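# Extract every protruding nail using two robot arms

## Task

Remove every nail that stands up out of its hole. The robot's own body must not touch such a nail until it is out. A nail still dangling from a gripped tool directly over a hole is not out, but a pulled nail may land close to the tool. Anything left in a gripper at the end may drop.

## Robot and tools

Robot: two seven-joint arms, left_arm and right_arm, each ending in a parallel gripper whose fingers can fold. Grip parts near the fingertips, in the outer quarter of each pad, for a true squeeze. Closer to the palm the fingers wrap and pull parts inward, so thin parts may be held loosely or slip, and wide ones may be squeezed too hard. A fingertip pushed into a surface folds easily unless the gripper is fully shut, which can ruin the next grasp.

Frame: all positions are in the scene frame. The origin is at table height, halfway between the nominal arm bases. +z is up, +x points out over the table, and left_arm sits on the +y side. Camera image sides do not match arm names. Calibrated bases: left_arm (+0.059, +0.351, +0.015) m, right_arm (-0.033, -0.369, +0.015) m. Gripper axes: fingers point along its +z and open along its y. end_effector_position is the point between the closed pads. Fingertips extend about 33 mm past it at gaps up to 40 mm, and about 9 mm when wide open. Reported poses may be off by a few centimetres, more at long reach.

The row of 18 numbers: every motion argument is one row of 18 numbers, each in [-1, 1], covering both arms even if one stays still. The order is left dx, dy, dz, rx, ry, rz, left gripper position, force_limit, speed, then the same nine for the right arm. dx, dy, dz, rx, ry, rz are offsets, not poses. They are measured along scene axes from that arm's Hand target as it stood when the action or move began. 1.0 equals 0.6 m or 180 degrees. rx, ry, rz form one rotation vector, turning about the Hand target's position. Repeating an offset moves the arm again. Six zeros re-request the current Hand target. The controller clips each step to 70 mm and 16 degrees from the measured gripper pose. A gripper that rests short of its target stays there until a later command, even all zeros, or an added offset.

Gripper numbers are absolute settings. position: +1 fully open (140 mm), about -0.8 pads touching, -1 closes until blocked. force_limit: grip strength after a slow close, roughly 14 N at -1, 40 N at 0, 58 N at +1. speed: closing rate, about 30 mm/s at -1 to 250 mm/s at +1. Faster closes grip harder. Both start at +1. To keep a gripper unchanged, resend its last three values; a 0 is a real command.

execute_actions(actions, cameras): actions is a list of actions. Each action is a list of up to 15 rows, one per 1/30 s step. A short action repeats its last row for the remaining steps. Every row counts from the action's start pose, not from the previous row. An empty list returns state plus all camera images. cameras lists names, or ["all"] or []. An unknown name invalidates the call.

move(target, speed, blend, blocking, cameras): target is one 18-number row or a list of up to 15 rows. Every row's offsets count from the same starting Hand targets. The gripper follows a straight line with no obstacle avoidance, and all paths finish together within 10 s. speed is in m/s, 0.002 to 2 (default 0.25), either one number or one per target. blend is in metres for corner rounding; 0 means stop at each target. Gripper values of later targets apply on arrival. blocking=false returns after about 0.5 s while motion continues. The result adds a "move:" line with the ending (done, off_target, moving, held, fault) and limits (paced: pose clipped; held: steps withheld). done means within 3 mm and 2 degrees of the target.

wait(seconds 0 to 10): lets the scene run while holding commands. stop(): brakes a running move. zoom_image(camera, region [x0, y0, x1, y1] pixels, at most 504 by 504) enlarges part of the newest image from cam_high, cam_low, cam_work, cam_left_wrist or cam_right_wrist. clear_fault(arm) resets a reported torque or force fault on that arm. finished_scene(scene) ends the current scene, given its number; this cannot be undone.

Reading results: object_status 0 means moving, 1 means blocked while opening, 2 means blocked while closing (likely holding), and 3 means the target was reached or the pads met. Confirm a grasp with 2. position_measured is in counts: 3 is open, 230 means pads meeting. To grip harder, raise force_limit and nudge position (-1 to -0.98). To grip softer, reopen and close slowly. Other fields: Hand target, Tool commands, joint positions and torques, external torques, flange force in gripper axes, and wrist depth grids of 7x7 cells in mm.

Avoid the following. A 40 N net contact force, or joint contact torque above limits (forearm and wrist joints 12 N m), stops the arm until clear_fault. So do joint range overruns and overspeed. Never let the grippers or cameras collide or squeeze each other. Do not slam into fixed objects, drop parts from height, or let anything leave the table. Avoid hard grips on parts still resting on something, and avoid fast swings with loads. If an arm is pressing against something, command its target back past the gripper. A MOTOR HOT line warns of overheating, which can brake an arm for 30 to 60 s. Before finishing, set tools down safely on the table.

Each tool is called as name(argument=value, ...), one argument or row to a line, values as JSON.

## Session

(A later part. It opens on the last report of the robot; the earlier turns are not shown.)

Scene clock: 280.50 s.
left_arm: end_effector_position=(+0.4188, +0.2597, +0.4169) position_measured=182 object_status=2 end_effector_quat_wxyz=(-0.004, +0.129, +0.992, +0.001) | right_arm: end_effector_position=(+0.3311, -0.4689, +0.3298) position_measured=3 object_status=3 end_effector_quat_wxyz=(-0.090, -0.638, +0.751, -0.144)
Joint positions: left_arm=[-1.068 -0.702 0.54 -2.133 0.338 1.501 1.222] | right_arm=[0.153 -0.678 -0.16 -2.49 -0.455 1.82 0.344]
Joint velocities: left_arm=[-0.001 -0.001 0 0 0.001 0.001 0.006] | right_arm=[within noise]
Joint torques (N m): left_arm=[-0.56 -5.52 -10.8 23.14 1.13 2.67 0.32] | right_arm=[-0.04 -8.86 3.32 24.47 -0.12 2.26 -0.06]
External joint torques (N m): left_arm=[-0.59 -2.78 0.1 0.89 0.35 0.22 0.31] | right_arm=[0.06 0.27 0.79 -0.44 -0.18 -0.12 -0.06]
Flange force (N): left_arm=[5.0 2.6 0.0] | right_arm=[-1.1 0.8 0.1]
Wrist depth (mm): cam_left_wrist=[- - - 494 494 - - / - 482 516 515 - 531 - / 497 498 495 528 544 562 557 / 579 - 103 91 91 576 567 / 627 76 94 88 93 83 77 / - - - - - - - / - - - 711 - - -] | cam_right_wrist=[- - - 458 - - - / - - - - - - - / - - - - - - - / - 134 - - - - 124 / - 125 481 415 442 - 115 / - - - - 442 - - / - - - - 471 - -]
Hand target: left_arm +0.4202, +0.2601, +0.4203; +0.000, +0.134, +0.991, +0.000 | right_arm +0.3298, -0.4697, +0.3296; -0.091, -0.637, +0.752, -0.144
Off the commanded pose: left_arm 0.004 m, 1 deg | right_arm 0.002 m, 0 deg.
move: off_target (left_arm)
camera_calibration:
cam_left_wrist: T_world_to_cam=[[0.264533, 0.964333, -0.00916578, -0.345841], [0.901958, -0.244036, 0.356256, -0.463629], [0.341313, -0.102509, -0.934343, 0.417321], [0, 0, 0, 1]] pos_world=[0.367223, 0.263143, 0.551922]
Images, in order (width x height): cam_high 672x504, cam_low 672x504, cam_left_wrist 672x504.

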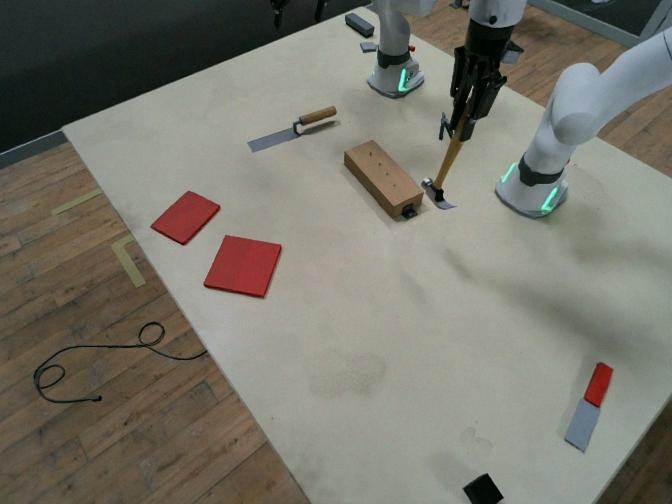

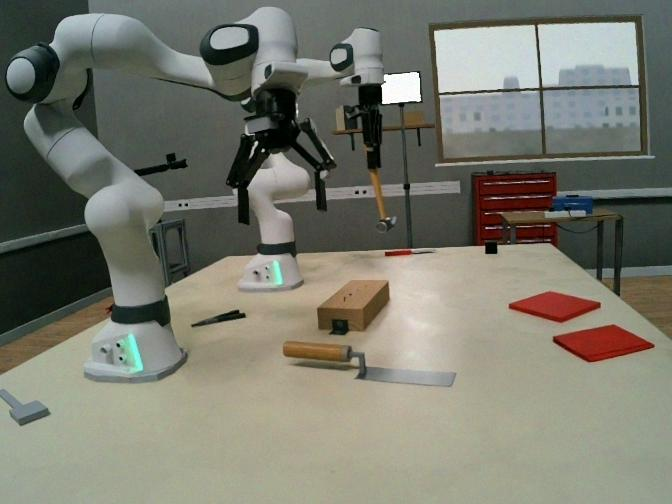

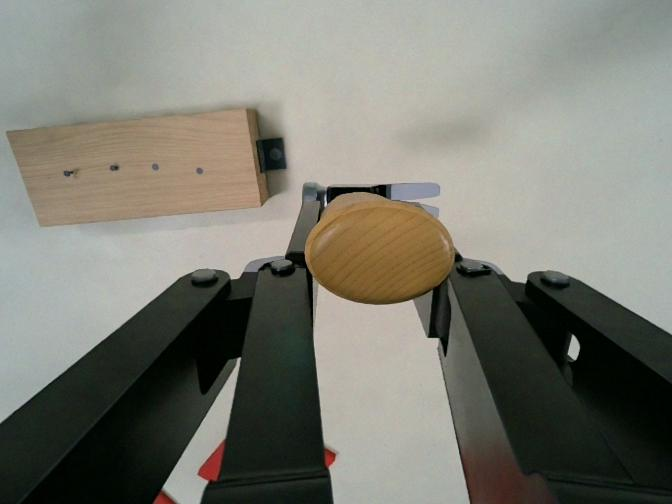

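move(
  target=[
    [-0.02,-0.1,0.0,-0.1341,0.036,0,-0.98,1,-1,0,0,0,0,0,0,1,1,1],
    [-0.045,-0.203,-0.05,-0.2683,0.0719,0,-0.98,1,-1,0,0,0,0,0,0,1,1,1],
  ],
  speed=0.25,
  blend=[0.03,0],
  cameras=["cam_left_wrist","cam_work","cam_high","cam_low"],
)

Scene clock: 296.53 s.
left_arm: end_effector_position=(+0.3902, +0.1393, +0.3858) position_measured=182 object_status=2 end_effector_quat_wxyz=(-0.060, +0.119, +0.901, -0.413) | right_arm: end_effector_position=(+0.3311, -0.4689, +0.3298) position_measured=3 object_status=3 end_effector_quat_wxyz=(-0.090, -0.638, +0.751, -0.144)
Joint positions: left_arm=[-1.274 -1.08 0.97 -2.453 -0.009 1.93 1.3] | right_arm=[0.153 -0.678 -0.16 -2.49 -0.455 1.82 0.344]
Joint velocities: left_arm=[-0.001 -0.001 -0.001 -0.001 0.004 0.003 -0.001] | right_arm=[within noise]
Joint torques (N m): left_arm=[-0.19 5.24 -19.41 17.37 -1.83 3.22 0.34] | right_arm=[-0.02 -8.85 3.34 24.49 -0.13 2.26 -0.1]
External joint torques (N m): left_arm=[-0.24 -4.17 0.65 0.12 -1.24 1.1 0.41] | right_arm=[-0.02 0.07 0.71 -0.25 -0.2 -0.11 -0.1]
Flange force (N): left_arm=[5.5 1.7 1.7] | right_arm=[-0.7 0.9 -0.2]
Wrist depth (mm): cam_left_wrist=[- - 936 686 545 421 397 / 2226 - 987 693 528 418 367 / 547 - 1131 353 487 417 357 / 562 - 104 91 91 409 387 / - 77 94 88 93 83 77 / - - - - - - - / - - - - - - -] | cam_right_wrist=[- - 468 - - - - / - - 477 - 485 - - / - - - - - - - / - 135 - - - - 122 / - 125 484 413 - - 115 / - - - - - - - / - - - - - - -]
Hand target: left_arm +0.3932, +0.1383, +0.3903; -0.053, +0.121, +0.898, -0.419 | right_arm +0.3298, -0.4697, +0.3296; -0.091, -0.637, +0.752, -0.144
Off the commanded pose: left_arm 0.005 m, 1 deg | right_arm 0.002 m, 0 deg.
move: off_target (left_arm)
camera_calibration:
cam_left_wrist: T_world_to_cam=[[0.170891, 0.61945, -0.76621, 0.154182], [0.97289, 0.0168987, 0.230649, -0.471651], [0.155824, -0.784854, -0.599769, 0.424045], [0, 0, 0, 1]] pos_world=[0.36644, 0.245275, 0.481251]
Images, in order (width x height): cam_high 672x504, cam_low 672x504, cam_work 672x504, cam_left_wrist 672x504.

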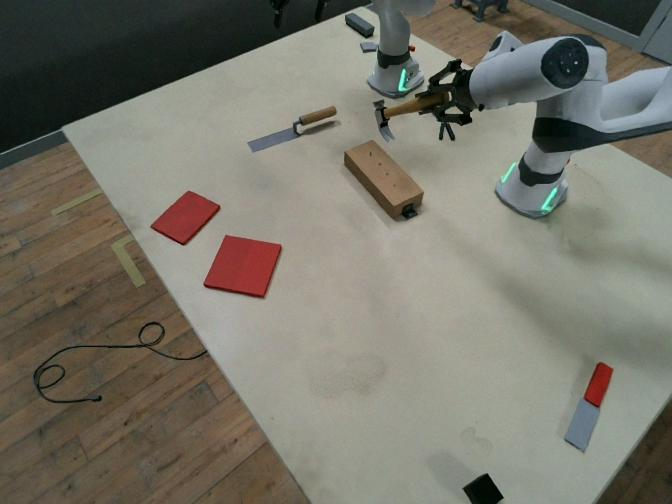

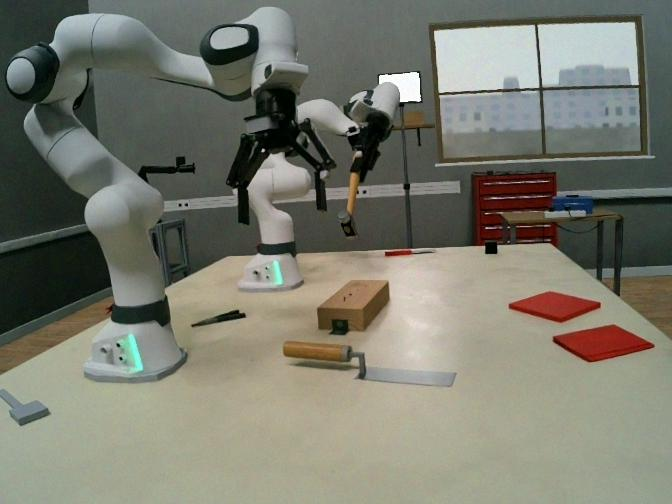

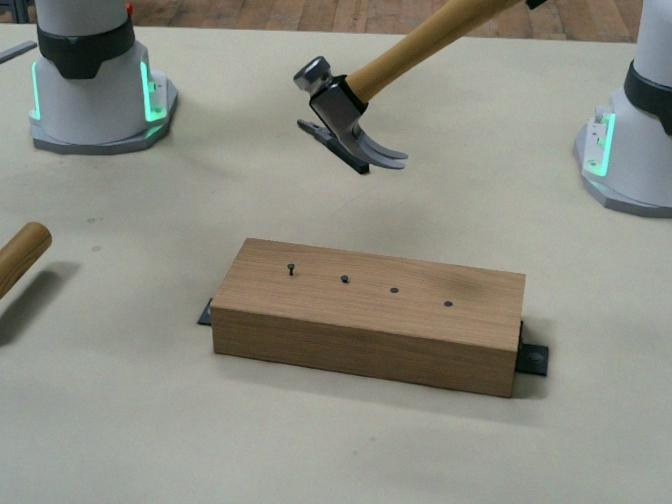

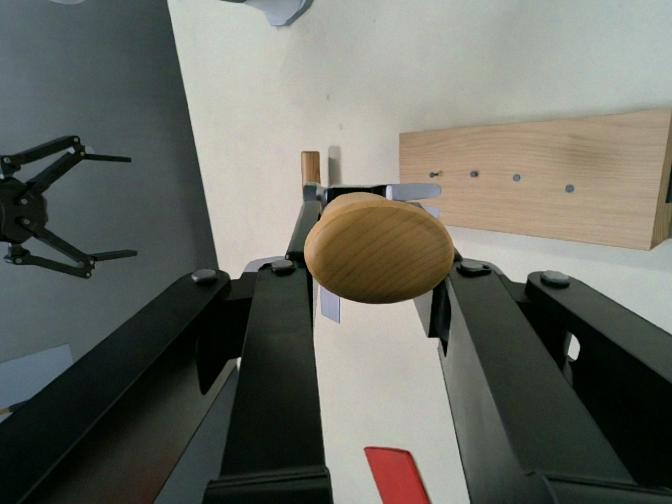

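zoom_image(
  camera="cam_left_wrist",
  region=[380, 150, 480, 225],
)

zoom_image(
  camera="cam_work",
  region=[280, 40, 430, 190],
)

zoom_image(
  camera="cam_low",
  region=[300, 110, 440, 340],
)

Scaled by 5.040 from the camera's 672x504 image, which has a finer 960x720 frame.

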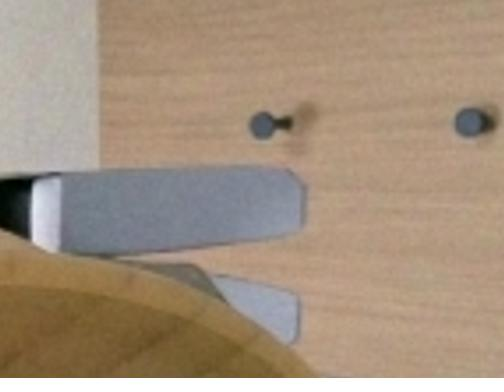

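Scaled by 3.360 from the camera's 672x504 image, which has a finer 960x720 frame.

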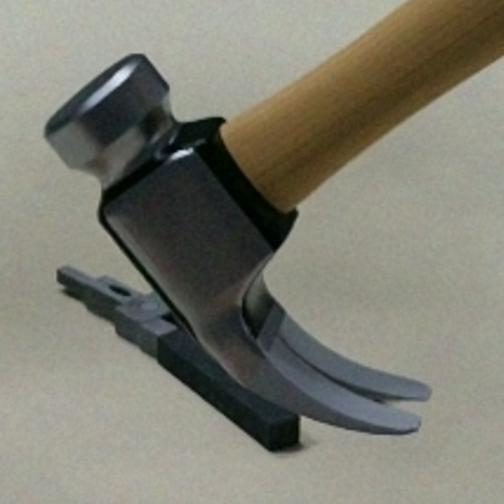

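Scaled by 2.191 from the camera's 672x504 image, which has a finer 960x720 frame.

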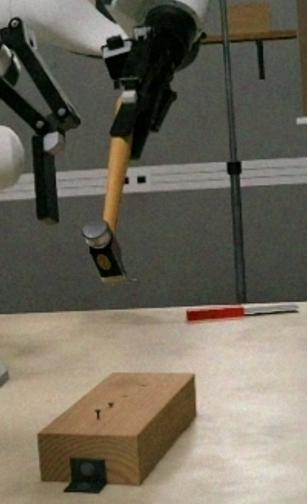

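move(
  target=[-0.043,-0.171,-0.135,-0.0644,0.0173,0,-0.98,1,-1,0,0,0,0,0,0,1,1,1],
  speed=0.2,
  cameras=["cam_left_wrist","cam_work","cam_low"],
)

zoom_image(
  camera="cam_left_wrist",
  region=[380, 150, 480, 225],
)

zoom_image(
  camera="cam_work",
  region=[200, 150, 380, 300],
)

Scene clock: 355.10 s.
left_arm: end_effector_position=(+0.3635, +0.0363, +0.3052) position_measured=182 object_status=2 end_effector_quat_wxyz=(-0.072, +0.113, +0.852, -0.506) | right_arm: end_effector_position=(+0.3311, -0.4689, +0.3298) position_measured=3 object_status=3 end_effector_quat_wxyz=(-0.090, -0.638, +0.751, -0.144)
Joint positions: left_arm=[-1.48 -1.152 1.224 -2.723 -0.018 2.38 1.397] | right_arm=[0.153 -0.678 -0.16 -2.49 -0.455 1.82 0.344]
Joint velocities: left_arm=[0 -0.001 -0.001 -0.002 0.003 0.003 0] | right_arm=[within noise]
Joint torques (N m): left_arm=[-0.6 5.82 -19.91 13.08 -0.48 2.3 0.33] | right_arm=[-0.02 -8.81 3.32 24.46 -0.11 2.26 -0.04]
External joint torques (N m): left_arm=[-0.65 -4.35 0.57 0.31 -0.84 0.74 0.42] | right_arm=[-0.01 0.14 0.7 -0.33 -0.18 -0.11 -0.04]
Flange force (N): left_arm=[1.1 0.4 0.6] | right_arm=[-0.9 0.9 0.0]
Wrist depth (mm): cam_left_wrist=[- - 1075 747 512 - - / 1881 - - 763 - 379 328 / 467 - - 160 487 354 291 / 476 - 95 91 91 356 297 / - 76 94 81 93 83 77 / - - - - - - - / - - - - - - -] | cam_right_wrist=[- - 480 - - 425 - / - - - - - - - / - 501 - - - - - / - 135 - - - - 124 / - 126 482 423 - - 115 / - - 503 - - - - / - 487 - - - - -]
Hand target: left_arm +0.3674, +0.0357, +0.3093; -0.065, +0.114, +0.849, -0.511 | right_arm +0.3298, -0.4697, +0.3296; -0.091, -0.637, +0.752, -0.144
Off the commanded pose: left_arm 0.006 m, 1 deg | right_arm 0.002 m, 0 deg.
move: off_target (left_arm)
camera_calibration:
cam_left_wrist: T_world_to_cam=[[0.124897, 0.450273, -0.884112, 0.219637], [0.983866, 0.0588361, 0.168954, -0.412099], [0.128093, -0.89095, -0.43566, 0.262906], [0, 0, 0, 1]] pos_world=[0.344342, 0.159585, 0.378348]
Images, in order (width x height): cam_low 672x504, cam_work 672x504, cam_left_wrist 672x504.

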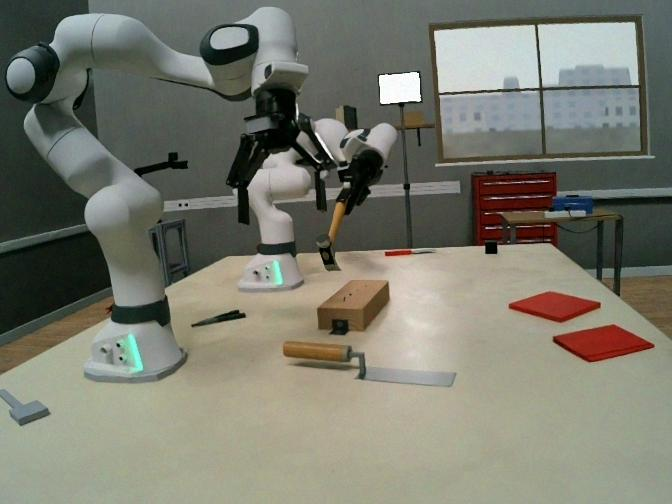

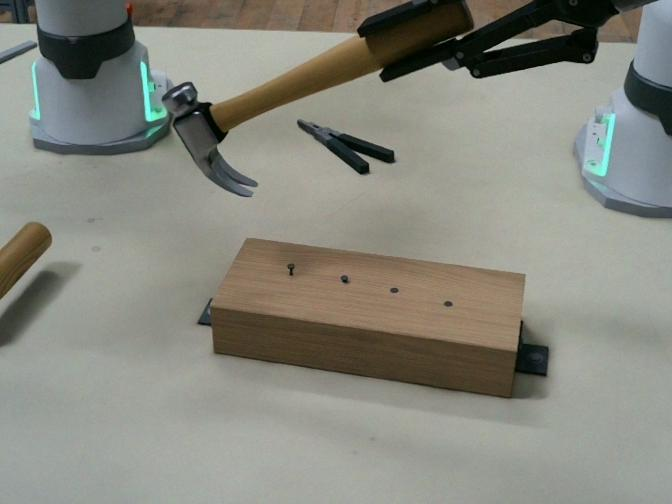

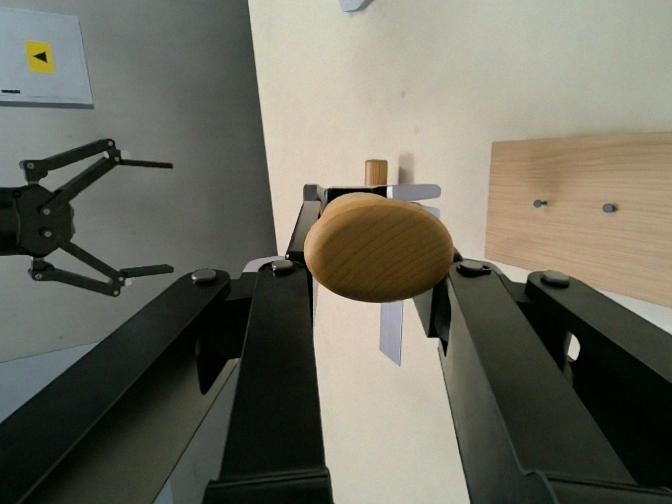

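Scaled by 5.040 from the camera's 672x504 image, which has a finer 960x720 frame.

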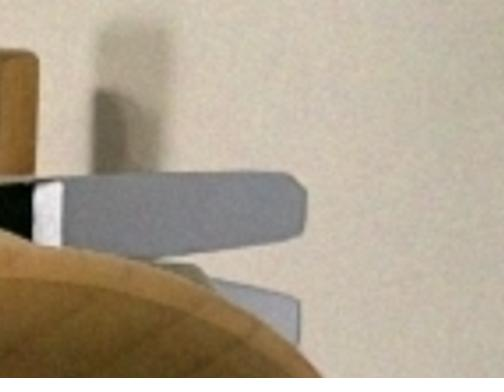

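Scaled by 2.800 from the camera's 672x504 image, which has a finer 960x720 frame.

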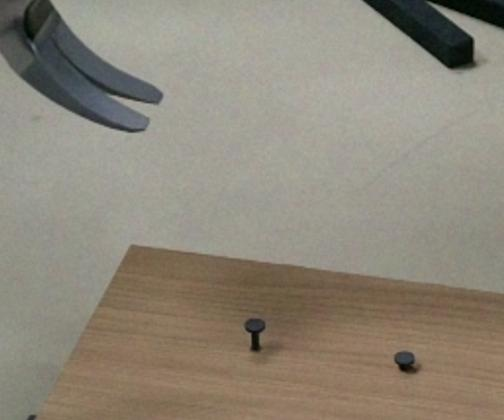

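move(
  target=[0.013,0.0017,-0.113,0,0,0,-0.98,1,-1,0,0,0,0,0,0,1,1,1],
  speed=0.12,
  cameras=["cam_left_wrist","cam_work"],
)

zoom_image(
  camera="cam_left_wrist",
  region=[400, 160, 500, 235],
)

zoom_image(
  camera="cam_work",
  region=[220, 210, 340, 300],
)

Scene clock: 404.37 s.
left_arm: end_effector_position=(+0.3723, +0.0377, +0.2385) position_measured=182 object_status=2 end_effector_quat_wxyz=(-0.071, +0.112, +0.852, -0.507) | right_arm: end_effector_position=(+0.3311, -0.4689, +0.3298) position_measured=3 object_status=3 end_effector_quat_wxyz=(-0.090, -0.638, +0.751, -0.144)
Joint positions: left_arm=[-1.558 -1.15 1.433 -2.745 0.087 2.477 1.478] | right_arm=[0.153 -0.678 -0.16 -2.49 -0.455 1.82 0.344]
Joint velocities: left_arm=[0 0.001 0.001 0 0.004 0.001 0.003] | right_arm=[within noise]
Joint torques (N m): left_arm=[-0.56 7.68 -20.87 8.78 -0.04 2.03 0.46] | right_arm=[-0.05 -8.84 3.29 24.51 -0.12 2.28 -0.07]
External joint torques (N m): left_arm=[-0.6 -4.24 0.44 -0.21 -0.64 0.67 0.55] | right_arm=[-0.14 0.12 0.55 -0.29 -0.2 -0.11 -0.07]
Flange force (N): left_arm=[0.1 0.9 2.0] | right_arm=[-0.5 0.8 0.1]
Wrist depth (mm): cam_left_wrist=[1788 - 873 - 406 - - / 1593 - - 682 413 292 229 / - - - 561 340 286 231 / - 2139 96 91 91 284 237 / - 76 94 657 93 83 82 / - - - - - - - / - - - - - - -] | cam_right_wrist=[- - - - - - - / - - - - - - - / - - - - - - - / - 134 - - - - 123 / - 135 481 419 - - 115 / - 534 - - - - - / - - - - - - -]
Hand target: left_arm +0.3752, +0.0367, +0.2415; -0.065, +0.114, +0.849, -0.511 | right_arm +0.3298, -0.4697, +0.3296; -0.091, -0.637, +0.752, -0.144
Off the commanded pose: left_arm 0.004 m, 1 deg | right_arm 0.002 m, 0 deg.
move: off_target (left_arm)
camera_calibration:
cam_left_wrist: T_world_to_cam=[[0.123119, 0.448896, -0.885062, 0.159853], [0.983785, 0.0619958, 0.168296, -0.409497], [0.130418, -0.891431, -0.433984, 0.23261], [0, 0, 0, 1]] pos_world=[0.352839, 0.160985, 0.311346]
Images, in order (width x height): cam_work 672x504, cam_left_wrist 672x504.

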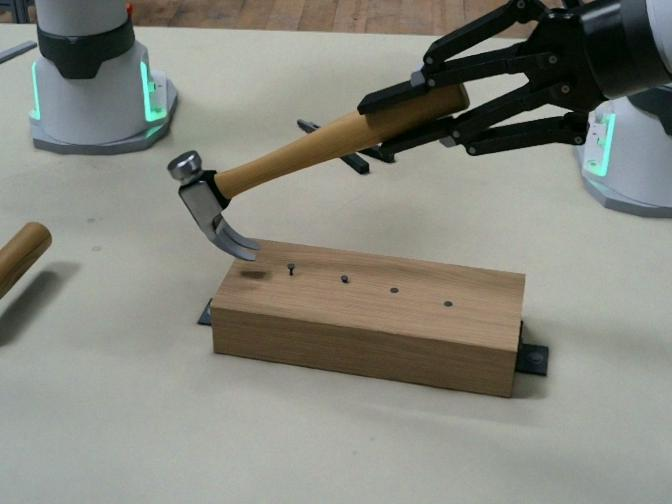

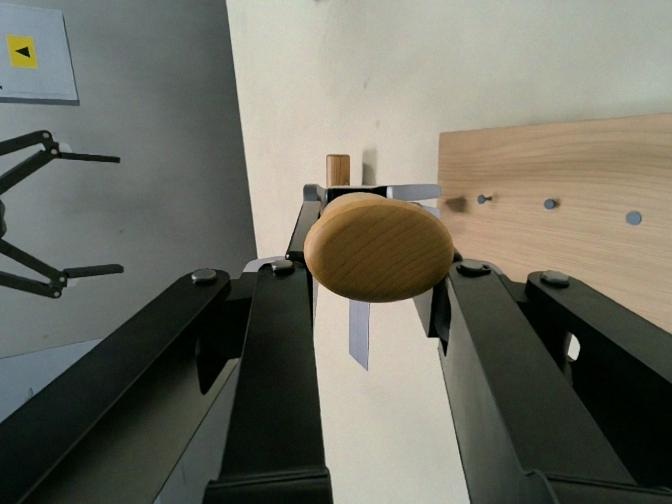

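Scaled by 5.040 from the camera's 672x504 image, which has a finer 960x720 frame.

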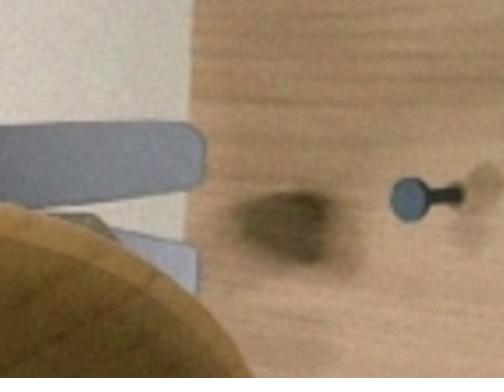

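Scaled by 4.200 from the camera's 672x504 image, which has a finer 960x720 frame.

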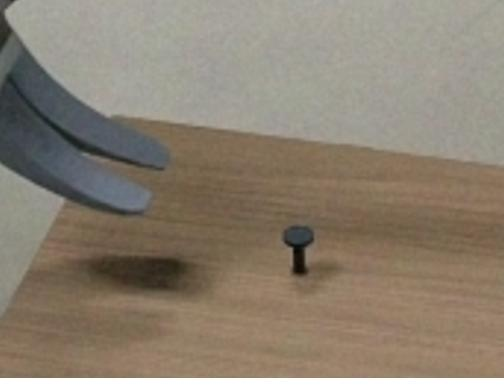

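move(
  target=[-0.002,0,-0.0267,0,0,0,-0.98,1,-1,0,0,0,0,0,0,1,1,1],
  speed=0.06,
  cameras=["cam_left_wrist","cam_work"],
)

zoom_image(
  camera="cam_left_wrist",
  region=[400, 160, 500, 235],
)

zoom_image(
  camera="cam_work",
  region=[230, 225, 330, 300],
)

Scene clock: 434.03 s.
left_arm: end_effector_position=(+0.3723, +0.0381, +0.2229) position_measured=182 object_status=2 end_effector_quat_wxyz=(-0.070, +0.111, +0.852, -0.507) | right_arm: end_effector_position=(+0.3311, -0.4689, +0.3298) position_measured=3 object_status=3 end_effector_quat_wxyz=(-0.090, -0.638, +0.751, -0.144)
Joint positions: left_arm=[-1.575 -1.156 1.484 -2.752 0.121 2.501 1.491] | right_arm=[0.153 -0.678 -0.16 -2.49 -0.455 1.82 0.344]
Joint velocities: left_arm=[-0.001 0.001 -0.001 0 0.004 0.001 0.001] | right_arm=[within noise]
Joint torques (N m): left_arm=[-0.52 8.15 -21.04 7.11 0.17 1.88 0.37] | right_arm=[-0.07 -8.83 3.38 24.51 -0.12 2.25 -0.08]
External joint torques (N m): left_arm=[-0.59 -4.26 0.36 -0.8 -0.5 0.55 0.46] | right_arm=[-0.06 0.18 0.75 -0.33 -0.19 -0.13 -0.08]
Flange force (N): left_arm=[1.5 0.7 2.1] | right_arm=[-0.8 0.8 -0.1]
Wrist depth (mm): cam_left_wrist=[1849 - 957 - 400 308 - / 1653 - 949 541 424 301 221 / - - - 356 335 268 216 / - - 95 92 91 267 222 / - 76 94 88 93 83 82 / - - - - - - - / - - - - - - -] | cam_right_wrist=[- - 455 - - - - / - - - - - - - / - - - - - 416 - / - 134 - - - - 124 / - 126 487 411 - - 115 / - - - 465 - - - / - - - - - - -]
Hand target: left_arm +0.3740, +0.0367, +0.2254; -0.065, +0.114, +0.849, -0.511 | right_arm +0.3298, -0.4697, +0.3296; -0.091, -0.637, +0.752, -0.144
Off the commanded pose: left_arm 0.003 m, 1 deg | right_arm 0.002 m, 0 deg.
move: done
camera_calibration:
cam_left_wrist: T_world_to_cam=[[0.123125, 0.448709, -0.885156, 0.145826], [0.983531, 0.0637473, 0.169124, -0.407027], [0.132314, -0.891402, -0.43347, 0.225456], [0, 0, 0, 1]] pos_world=[0.352537, 0.161485, 0.295645]
Images, in order (width x height): cam_work 672x504, cam_left_wrist 672x504.

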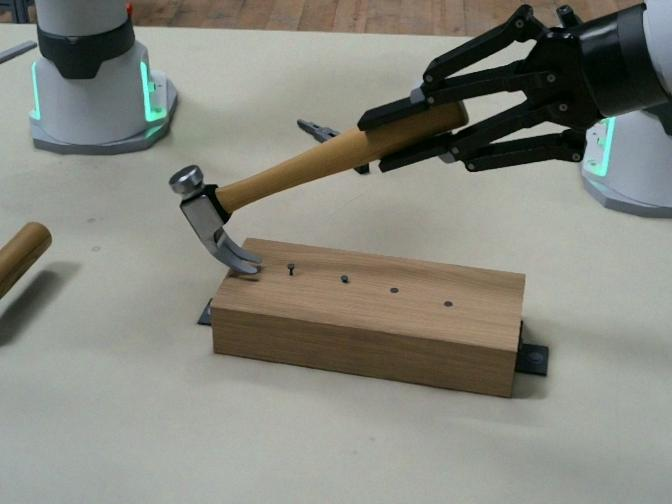

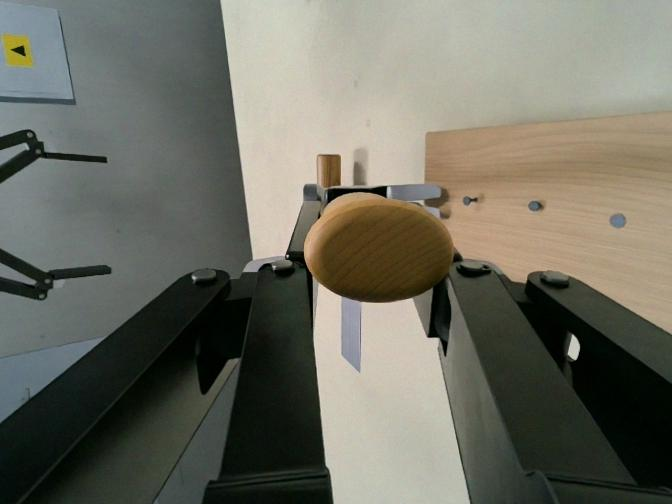

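Scaled by 5.040 from the camera's 672x504 image, which has a finer 960x720 frame.

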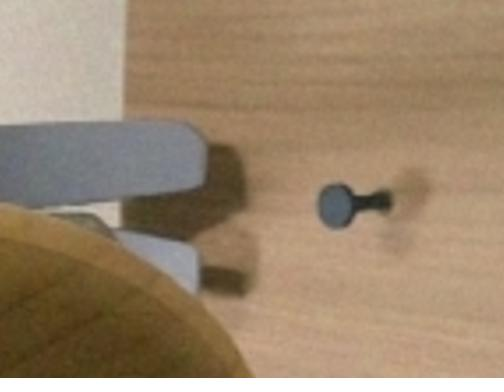

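Scaled by 5.040 from the camera's 672x504 image, which has a finer 960x720 frame.

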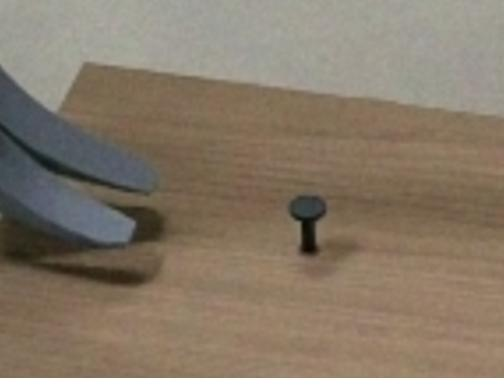

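move(
  target=[
    [-0.0033,0,-0.006,0,0,0,-0.98,1,-1,0,0,0,0,0,0,1,1,1],
    [-0.0017,0.02,-0.006,0,0,0,-0.98,1,-1,0,0,0,0,0,0,1,1,1],
  ],
  speed=0.05,
  blend=[0.001,0],
  cameras=["cam_left_wrist","cam_work"],
)

zoom_image(
  camera="cam_left_wrist",
  region=[400, 160, 500, 235],
)

zoom_image(
  camera="cam_work",
  region=[230, 225, 330, 300],
)

Scene clock: 450.40 s.
left_arm: end_effector_position=(+0.3718, +0.0488, +0.2195) position_measured=182 object_status=2 end_effector_quat_wxyz=(-0.068, +0.111, +0.851, -0.508) | right_arm: end_effector_position=(+0.3311, -0.4689, +0.3298) position_measured=3 object_status=3 end_effector_quat_wxyz=(-0.090, -0.638, +0.751, -0.144)
Joint positions: left_arm=[-1.54 -1.17 1.494 -2.759 0.145 2.478 1.496] | right_arm=[0.153 -0.678 -0.16 -2.49 -0.455 1.82 0.344]
Joint velocities: left_arm=[0.001 -0.002 0 0 0.002 -0.003 0] | right_arm=[within noise]
Joint torques (N m): left_arm=[0.44 8.2 -20.91 6.98 -0.06 1.47 0.35] | right_arm=[-0.06 -8.83 3.32 24.5 -0.13 2.26 -0.05]
External joint torques (N m): left_arm=[0.36 -4.24 0.39 -0.5 -0.66 0.14 0.44] | right_arm=[-0.06 0.1 0.7 -0.28 -0.21 -0.12 -0.05]
Flange force (N): left_arm=[3.6 0.5 -2.3] | right_arm=[-0.7 0.9 -0.1]
Wrist depth (mm): cam_left_wrist=[1881 2249 - - 376 - - / 2002 - - - 439 263 215 / 1948 2346 - 335 337 263 213 / - - 94 92 91 263 220 / - 77 94 88 93 83 82 / - - - - - - - / - - - - - - -] | cam_right_wrist=[- - - 464 - - - / 509 - - - - - - / - - - - - 437 - / - 134 - - - 144 124 / - 126 480 425 - - 115 / - - - - 466 - - / - - - - - - -]
Hand target: left_arm +0.3730, +0.0487, +0.2218; -0.065, +0.114, +0.849, -0.511 | right_arm +0.3298, -0.4697, +0.3296; -0.091, -0.637, +0.752, -0.144
Off the commanded pose: left_arm 0.003 m, 1 deg | right_arm 0.002 m, 0 deg.
move: done
camera_calibration:
cam_left_wrist: T_world_to_cam=[[0.125617, 0.447617, -0.885358, 0.137319], [0.982813, 0.065535, 0.172577, -0.407277], [0.13527, -0.891821, -0.431691, 0.232065], [0, 0, 0, 1]] pos_world=[0.351636, 0.172185, 0.292044]
Images, in order (width x height): cam_work 672x504, cam_left_wrist 672x504.

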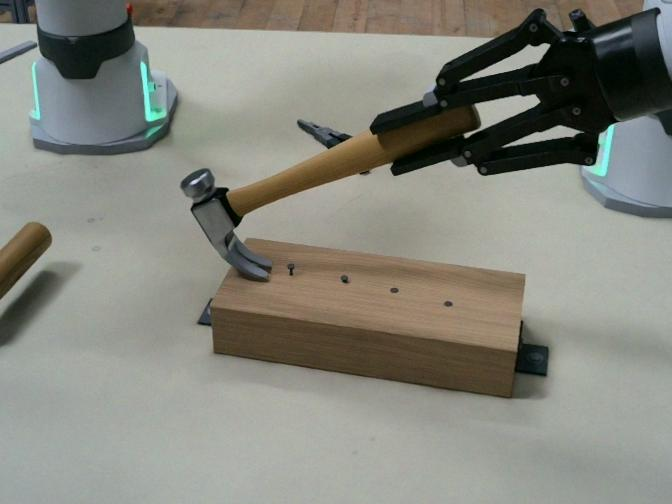

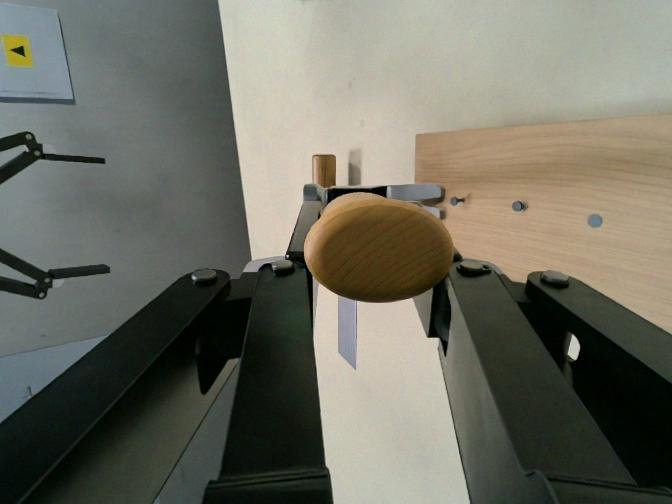

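Scaled by 5.040 from the camera's 672x504 image, which has a finer 960x720 frame.

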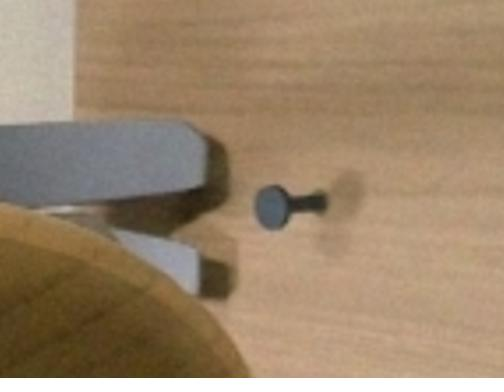

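Scaled by 5.040 from the camera's 672x504 image, which has a finer 960x720 frame.

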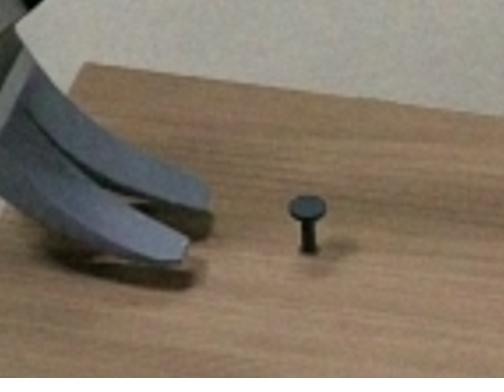

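move(
  target=[
    [-0.005,0,-0.003,0,0,0,-0.98,1,-1,0,0,0,0,0,0,1,1,1],
    [-0.0038,0.018,-0.003,0,0,0,-0.98,1,-1,0,0,0,0,0,0,1,1,1],
  ],
  speed=0.05,
  cameras=["cam_left_wrist","cam_work"],
)

zoom_image(
  camera="cam_left_wrist",
  region=[400, 160, 500, 235],
)

zoom_image(
  camera="cam_work",
  region=[230, 225, 330, 300],
)

Scene clock: 466.33 s.
left_arm: end_effector_position=(+0.3696, +0.0596, +0.2177) position_measured=182 object_status=2 end_effector_quat_wxyz=(-0.068, +0.112, +0.851, -0.508) | right_arm: end_effector_position=(+0.3311, -0.4689, +0.3298) position_measured=3 object_status=3 end_effector_quat_wxyz=(-0.090, -0.638, +0.751, -0.144)
Joint positions: left_arm=[-1.502 -1.185 1.499 -2.766 0.168 2.448 1.497] | right_arm=[0.153 -0.678 -0.16 -2.49 -0.455 1.82 0.344]
Joint velocities: left_arm=[0 -0.001 -0.001 0 0.003 -0.005 0.001] | right_arm=[within noise]
Joint torques (N m): left_arm=[0.3 8.26 -20.83 6.64 -0.2 1.45 0.21] | right_arm=[-0.02 -8.83 3.29 24.49 -0.11 2.26 -0.06]
External joint torques (N m): left_arm=[0.15 -4.2 0.39 -0.51 -0.71 0.11 0.3] | right_arm=[-0.04 0.15 0.62 -0.3 -0.19 -0.11 -0.06]
Flange force (N): left_arm=[3.0 -0.1 -1.9] | right_arm=[-0.7 0.7 0.0]
Wrist depth (mm): cam_left_wrist=[1705 - 1001 - - - 241 / - - - - - 291 221 / - - - 347 326 261 212 / 1604 - 95 92 92 263 218 / - 76 94 93 93 83 82 / - - - - - - - / - - - - - - -] | cam_right_wrist=[- - - - - - - / - - - - - - - / - - - - - - - / - 135 - - - - 123 / - 126 480 424 - - 115 / - - - - - - - / - - - - - - -]
Hand target: left_arm +0.3707, +0.0595, +0.2200; -0.065, +0.114, +0.849, -0.511 | right_arm +0.3298, -0.4697, +0.3296; -0.091, -0.637, +0.752, -0.144
Off the commanded pose: left_arm 0.003 m, 1 deg | right_arm 0.002 m, 0 deg.
move: done
camera_calibration:
cam_left_wrist: T_world_to_cam=[[0.126857, 0.447323, -0.88533, 0.130735], [0.982655, 0.0650392, 0.173664, -0.405688], [0.135265, -0.892005, -0.431313, 0.241232], [0, 0, 0, 1]] pos_world=[0.349437, 0.183085, 0.290244]
Images, in order (width x height): cam_work 672x504, cam_left_wrist 672x504.

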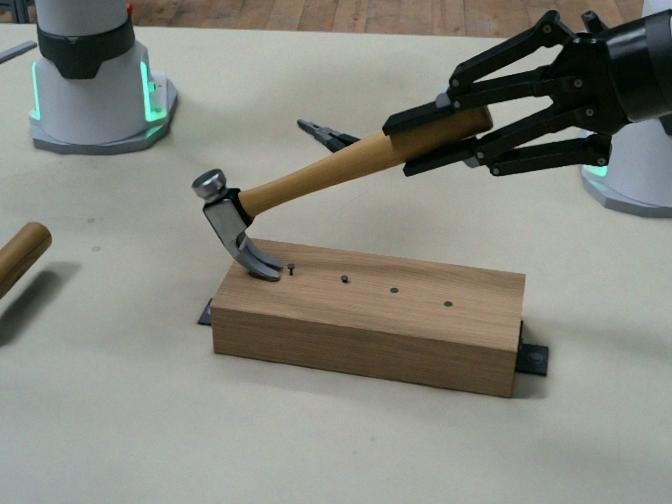

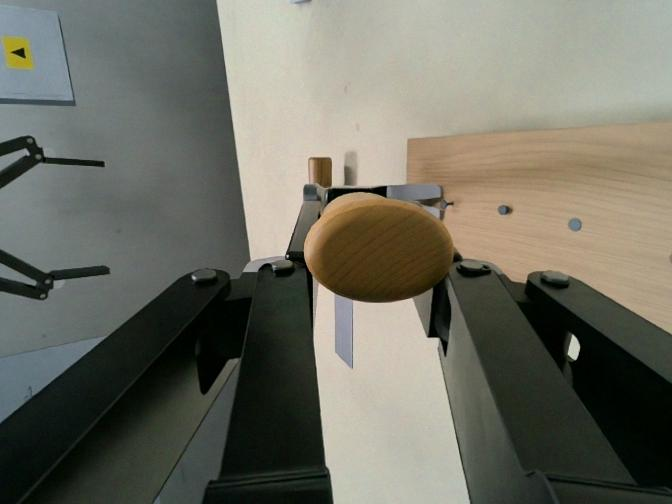

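Scaled by 5.040 from the camera's 672x504 image, which has a finer 960x720 frame.

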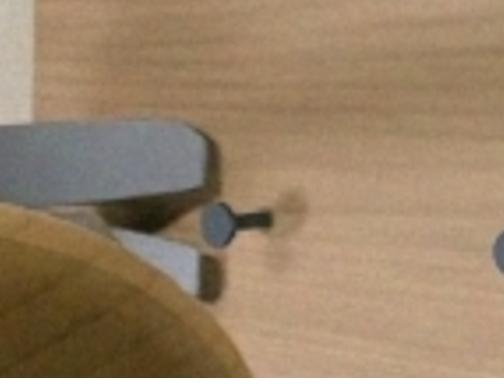

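Scaled by 5.040 from the camera's 672x504 image, which has a finer 960x720 frame.

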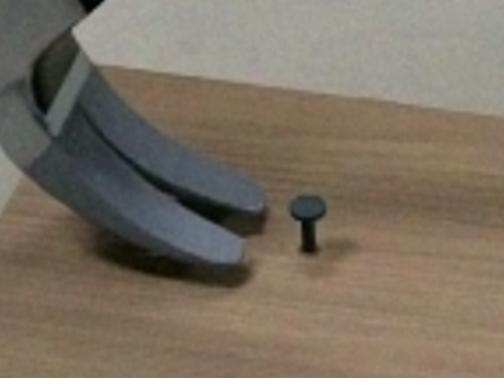

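move(
  target=[
    [0,0,-0.0015,0,0,0,-0.98,1,-1,0,0,0,0,0,0,1,1,1],
    [0.001,0.02,-0.0015,0,0,0,-0.98,1,-1,0,0,0,0,0,0,1,1,1],
  ],
  speed=0.04,
  blend=[0.001,0],
  cameras=["cam_left_wrist","cam_work"],
)

zoom_image(
  camera="cam_left_wrist",
  region=[400, 160, 500, 235],
)

zoom_image(
  camera="cam_work",
  region=[250, 225, 350, 300],
)

Scene clock: 477.07 s.
left_arm: end_effector_position=(+0.3701, +0.0715, +0.2168) position_measured=182 object_status=2 end_effector_quat_wxyz=(-0.068, +0.112, +0.851, -0.508) | right_arm: end_effector_position=(+0.3311, -0.4689, +0.3298) position_measured=3 object_status=3 end_effector_quat_wxyz=(-0.090, -0.638, +0.751, -0.144)
Joint positions: left_arm=[-1.467 -1.199 1.503 -2.763 0.186 2.412 1.5] | right_arm=[0.153 -0.678 -0.16 -2.49 -0.455 1.82 0.344]
Joint velocities: left_arm=[0 -0.001 0 0 0.001 -0.005 0] | right_arm=[within noise]
Joint torques (N m): left_arm=[0.34 8.3 -20.77 6.41 -0.4 1.46 0.27] | right_arm=[-0.02 -8.8 3.35 24.49 -0.12 2.25 -0.04]
External joint torques (N m): left_arm=[0.36 -4.37 0.58 -0.29 -0.81 0.15 0.36] | right_arm=[0.01 0.08 0.77 -0.22 -0.2 -0.11 -0.04]
Flange force (N): left_arm=[2.9 0.2 -2.3] | right_arm=[-0.9 0.8 -0.3]
Wrist depth (mm): cam_left_wrist=[1678 - 905 - 428 305 259 / - - - 588 433 296 245 / - - - 505 327 261 211 / - 2273 103 92 91 260 218 / - 77 94 88 93 83 82 / - - - - - - - / - - - - - - -] | cam_right_wrist=[- - 466 - 455 - - / - - - - 454 - - / - - - - - 438 - / - 134 - - - 144 121 / - 126 475 434 - - 115 / - - - - - - - / - - 490 - - - -]
Hand target: left_arm +0.3713, +0.0715, +0.2191; -0.065, +0.114, +0.849, -0.511 | right_arm +0.3298, -0.4697, +0.3296; -0.091, -0.637, +0.752, -0.144
Off the commanded pose: left_arm 0.003 m, 1 deg | right_arm 0.002 m, 0 deg.
move: done; blend cut to 0.0004 m at target 1
camera_calibration:
cam_left_wrist: T_world_to_cam=[[0.126518, 0.447562, -0.885258, 0.124603], [0.982726, 0.0649631, 0.173291, -0.406699], [0.135067, -0.89189, -0.431611, 0.251525], [0, 0, 0, 1]] pos_world=[0.349937, 0.194985, 0.289344]
Images, in order (width x height): cam_work 672x504, cam_left_wrist 672x504.

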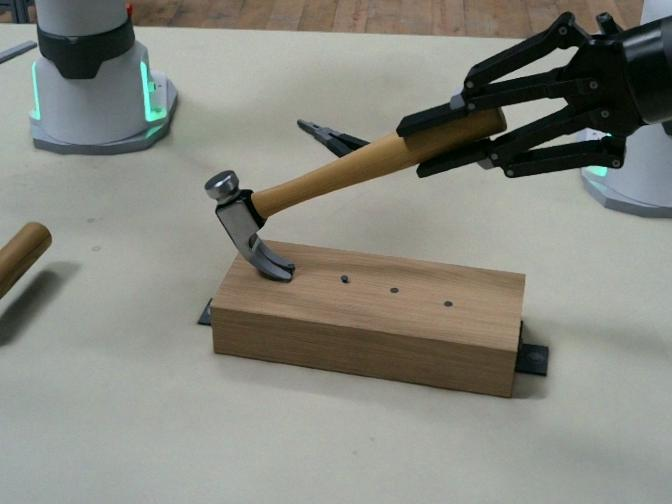

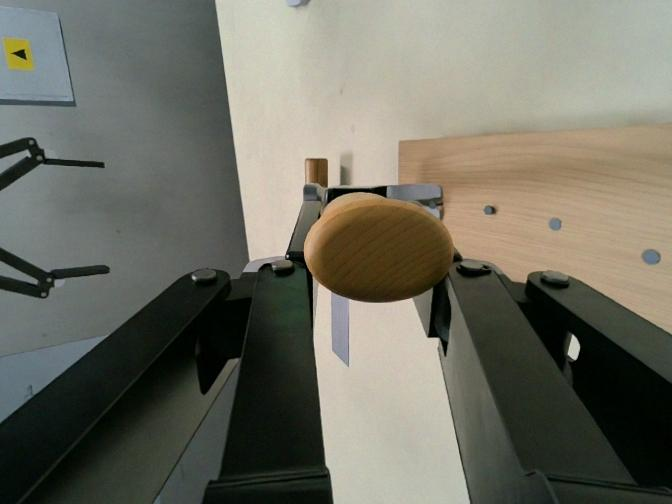

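Scaled by 5.040 from the camera's 672x504 image, which has a finer 960x720 frame.

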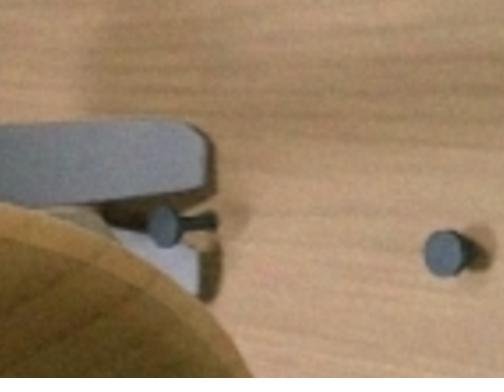

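Scaled by 5.040 from the camera's 672x504 image, which has a finer 960x720 frame.

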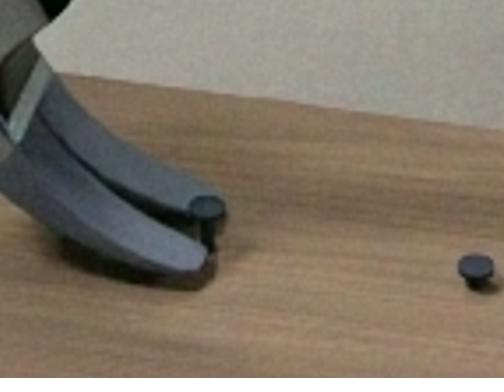

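move(
  target=[0.001,0.018,0,0,0,0,-0.98,1,-1,0,0,0,0,0,0,1,1,1],
  speed=0.04,
  cameras=["cam_left_wrist","cam_work"],
)

zoom_image(
  camera="cam_left_wrist",
  region=[400, 160, 500, 235],
)

zoom_image(
  camera="cam_work",
  region=[250, 225, 350, 300],
)

Scene clock: 484.43 s.
left_arm: end_effector_position=(+0.3714, +0.0823, +0.2170) position_measured=182 object_status=2 end_effector_quat_wxyz=(-0.067, +0.112, +0.851, -0.508) | right_arm: end_effector_position=(+0.3311, -0.4689, +0.3298) position_measured=3 object_status=3 end_effector_quat_wxyz=(-0.090, -0.638, +0.751, -0.144)
Joint positions: left_arm=[-1.436 -1.213 1.505 -2.759 0.201 2.379 1.501] | right_arm=[0.153 -0.678 -0.16 -2.49 -0.455 1.82 0.344]
Joint torques (N m): left_arm=[0.28 8.56 -20.85 6.16 -0.61 1.22 0.31] | right_arm=[-0.1 -8.83 3.34 24.46 -0.12 2.25 -0.05]
External joint torques (N m): left_arm=[0.18 -4.14 0.58 -0.46 -0.92 -0.11 0.4] | right_arm=[-0.11 0.21 0.68 -0.38 -0.19 -0.13 -0.05]
Flange force (N): left_arm=[2.9 0.0 -2.5] | right_arm=[-0.8 0.8 0.1]
Wrist depth (mm): cam_left_wrist=[1616 - - - 364 310 259 / - - - - - - - / - - 1086 332 331 262 212 / - - 95 92 91 261 217 / - 76 94 93 93 83 82 / - - - - - - - / - - - - - - -] | cam_right_wrist=[- - - - - - - / - - - - 485 - 420 / - - - - - - 452 / - 134 - - - - 124 / - 126 476 425 - - 115 / - 487 - - - - - / - - - - - - -]
Hand target: left_arm +0.3719, +0.0823, +0.2191; -0.065, +0.114, +0.849, -0.511 | right_arm +0.3298, -0.4697, +0.3296; -0.091, -0.637, +0.752, -0.144
Off the commanded pose: left_arm 0.002 m, 1 deg | right_arm 0.002 m, 0 deg.
move: done
camera_calibration:
cam_left_wrist: T_world_to_cam=[[0.126805, 0.447519, -0.885238, 0.119633], [0.98247, 0.0662837, 0.174241, -0.408857], [0.136653, -0.891814, -0.431269, 0.260394], [0, 0, 0, 1]] pos_world=[0.350936, 0.205785, 0.289444]
Images, in order (width x height): cam_work 672x504, cam_left_wrist 672x504.

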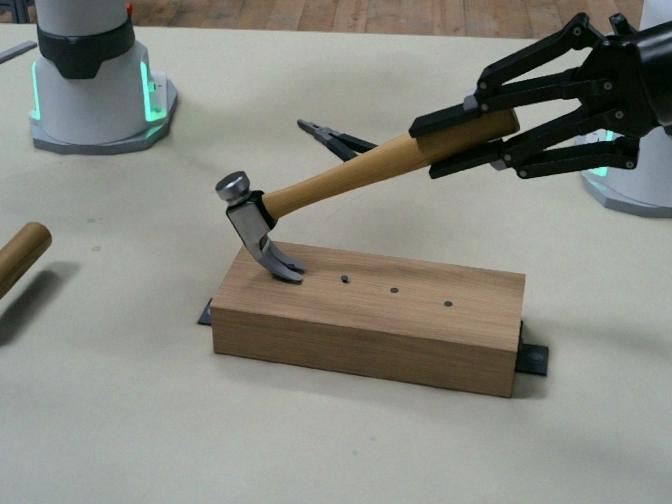

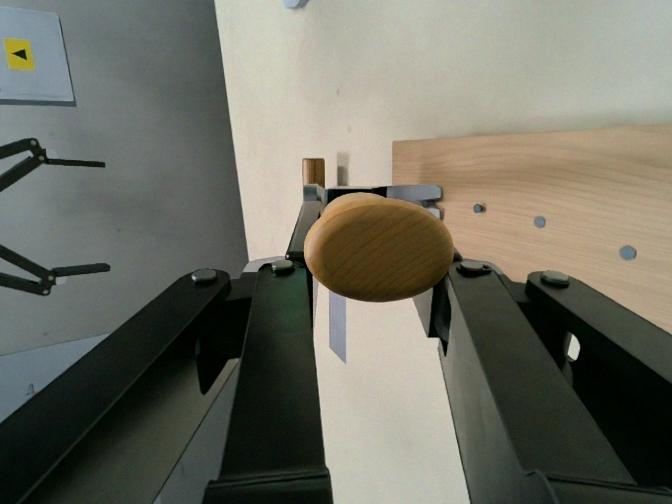

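Scaled by 5.040 from the camera's 672x504 image, which has a finer 960x720 frame.

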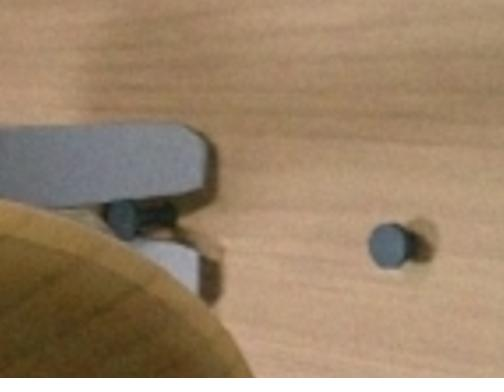

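Scaled by 5.040 from the camera's 672x504 image, which has a finer 960x720 frame.

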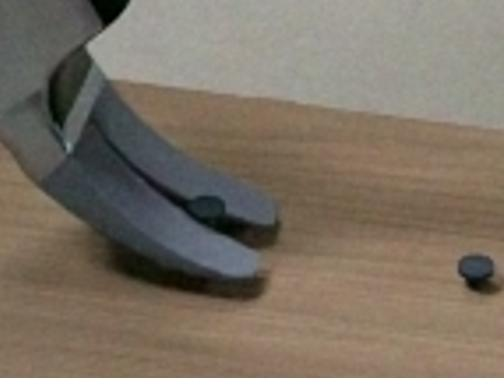

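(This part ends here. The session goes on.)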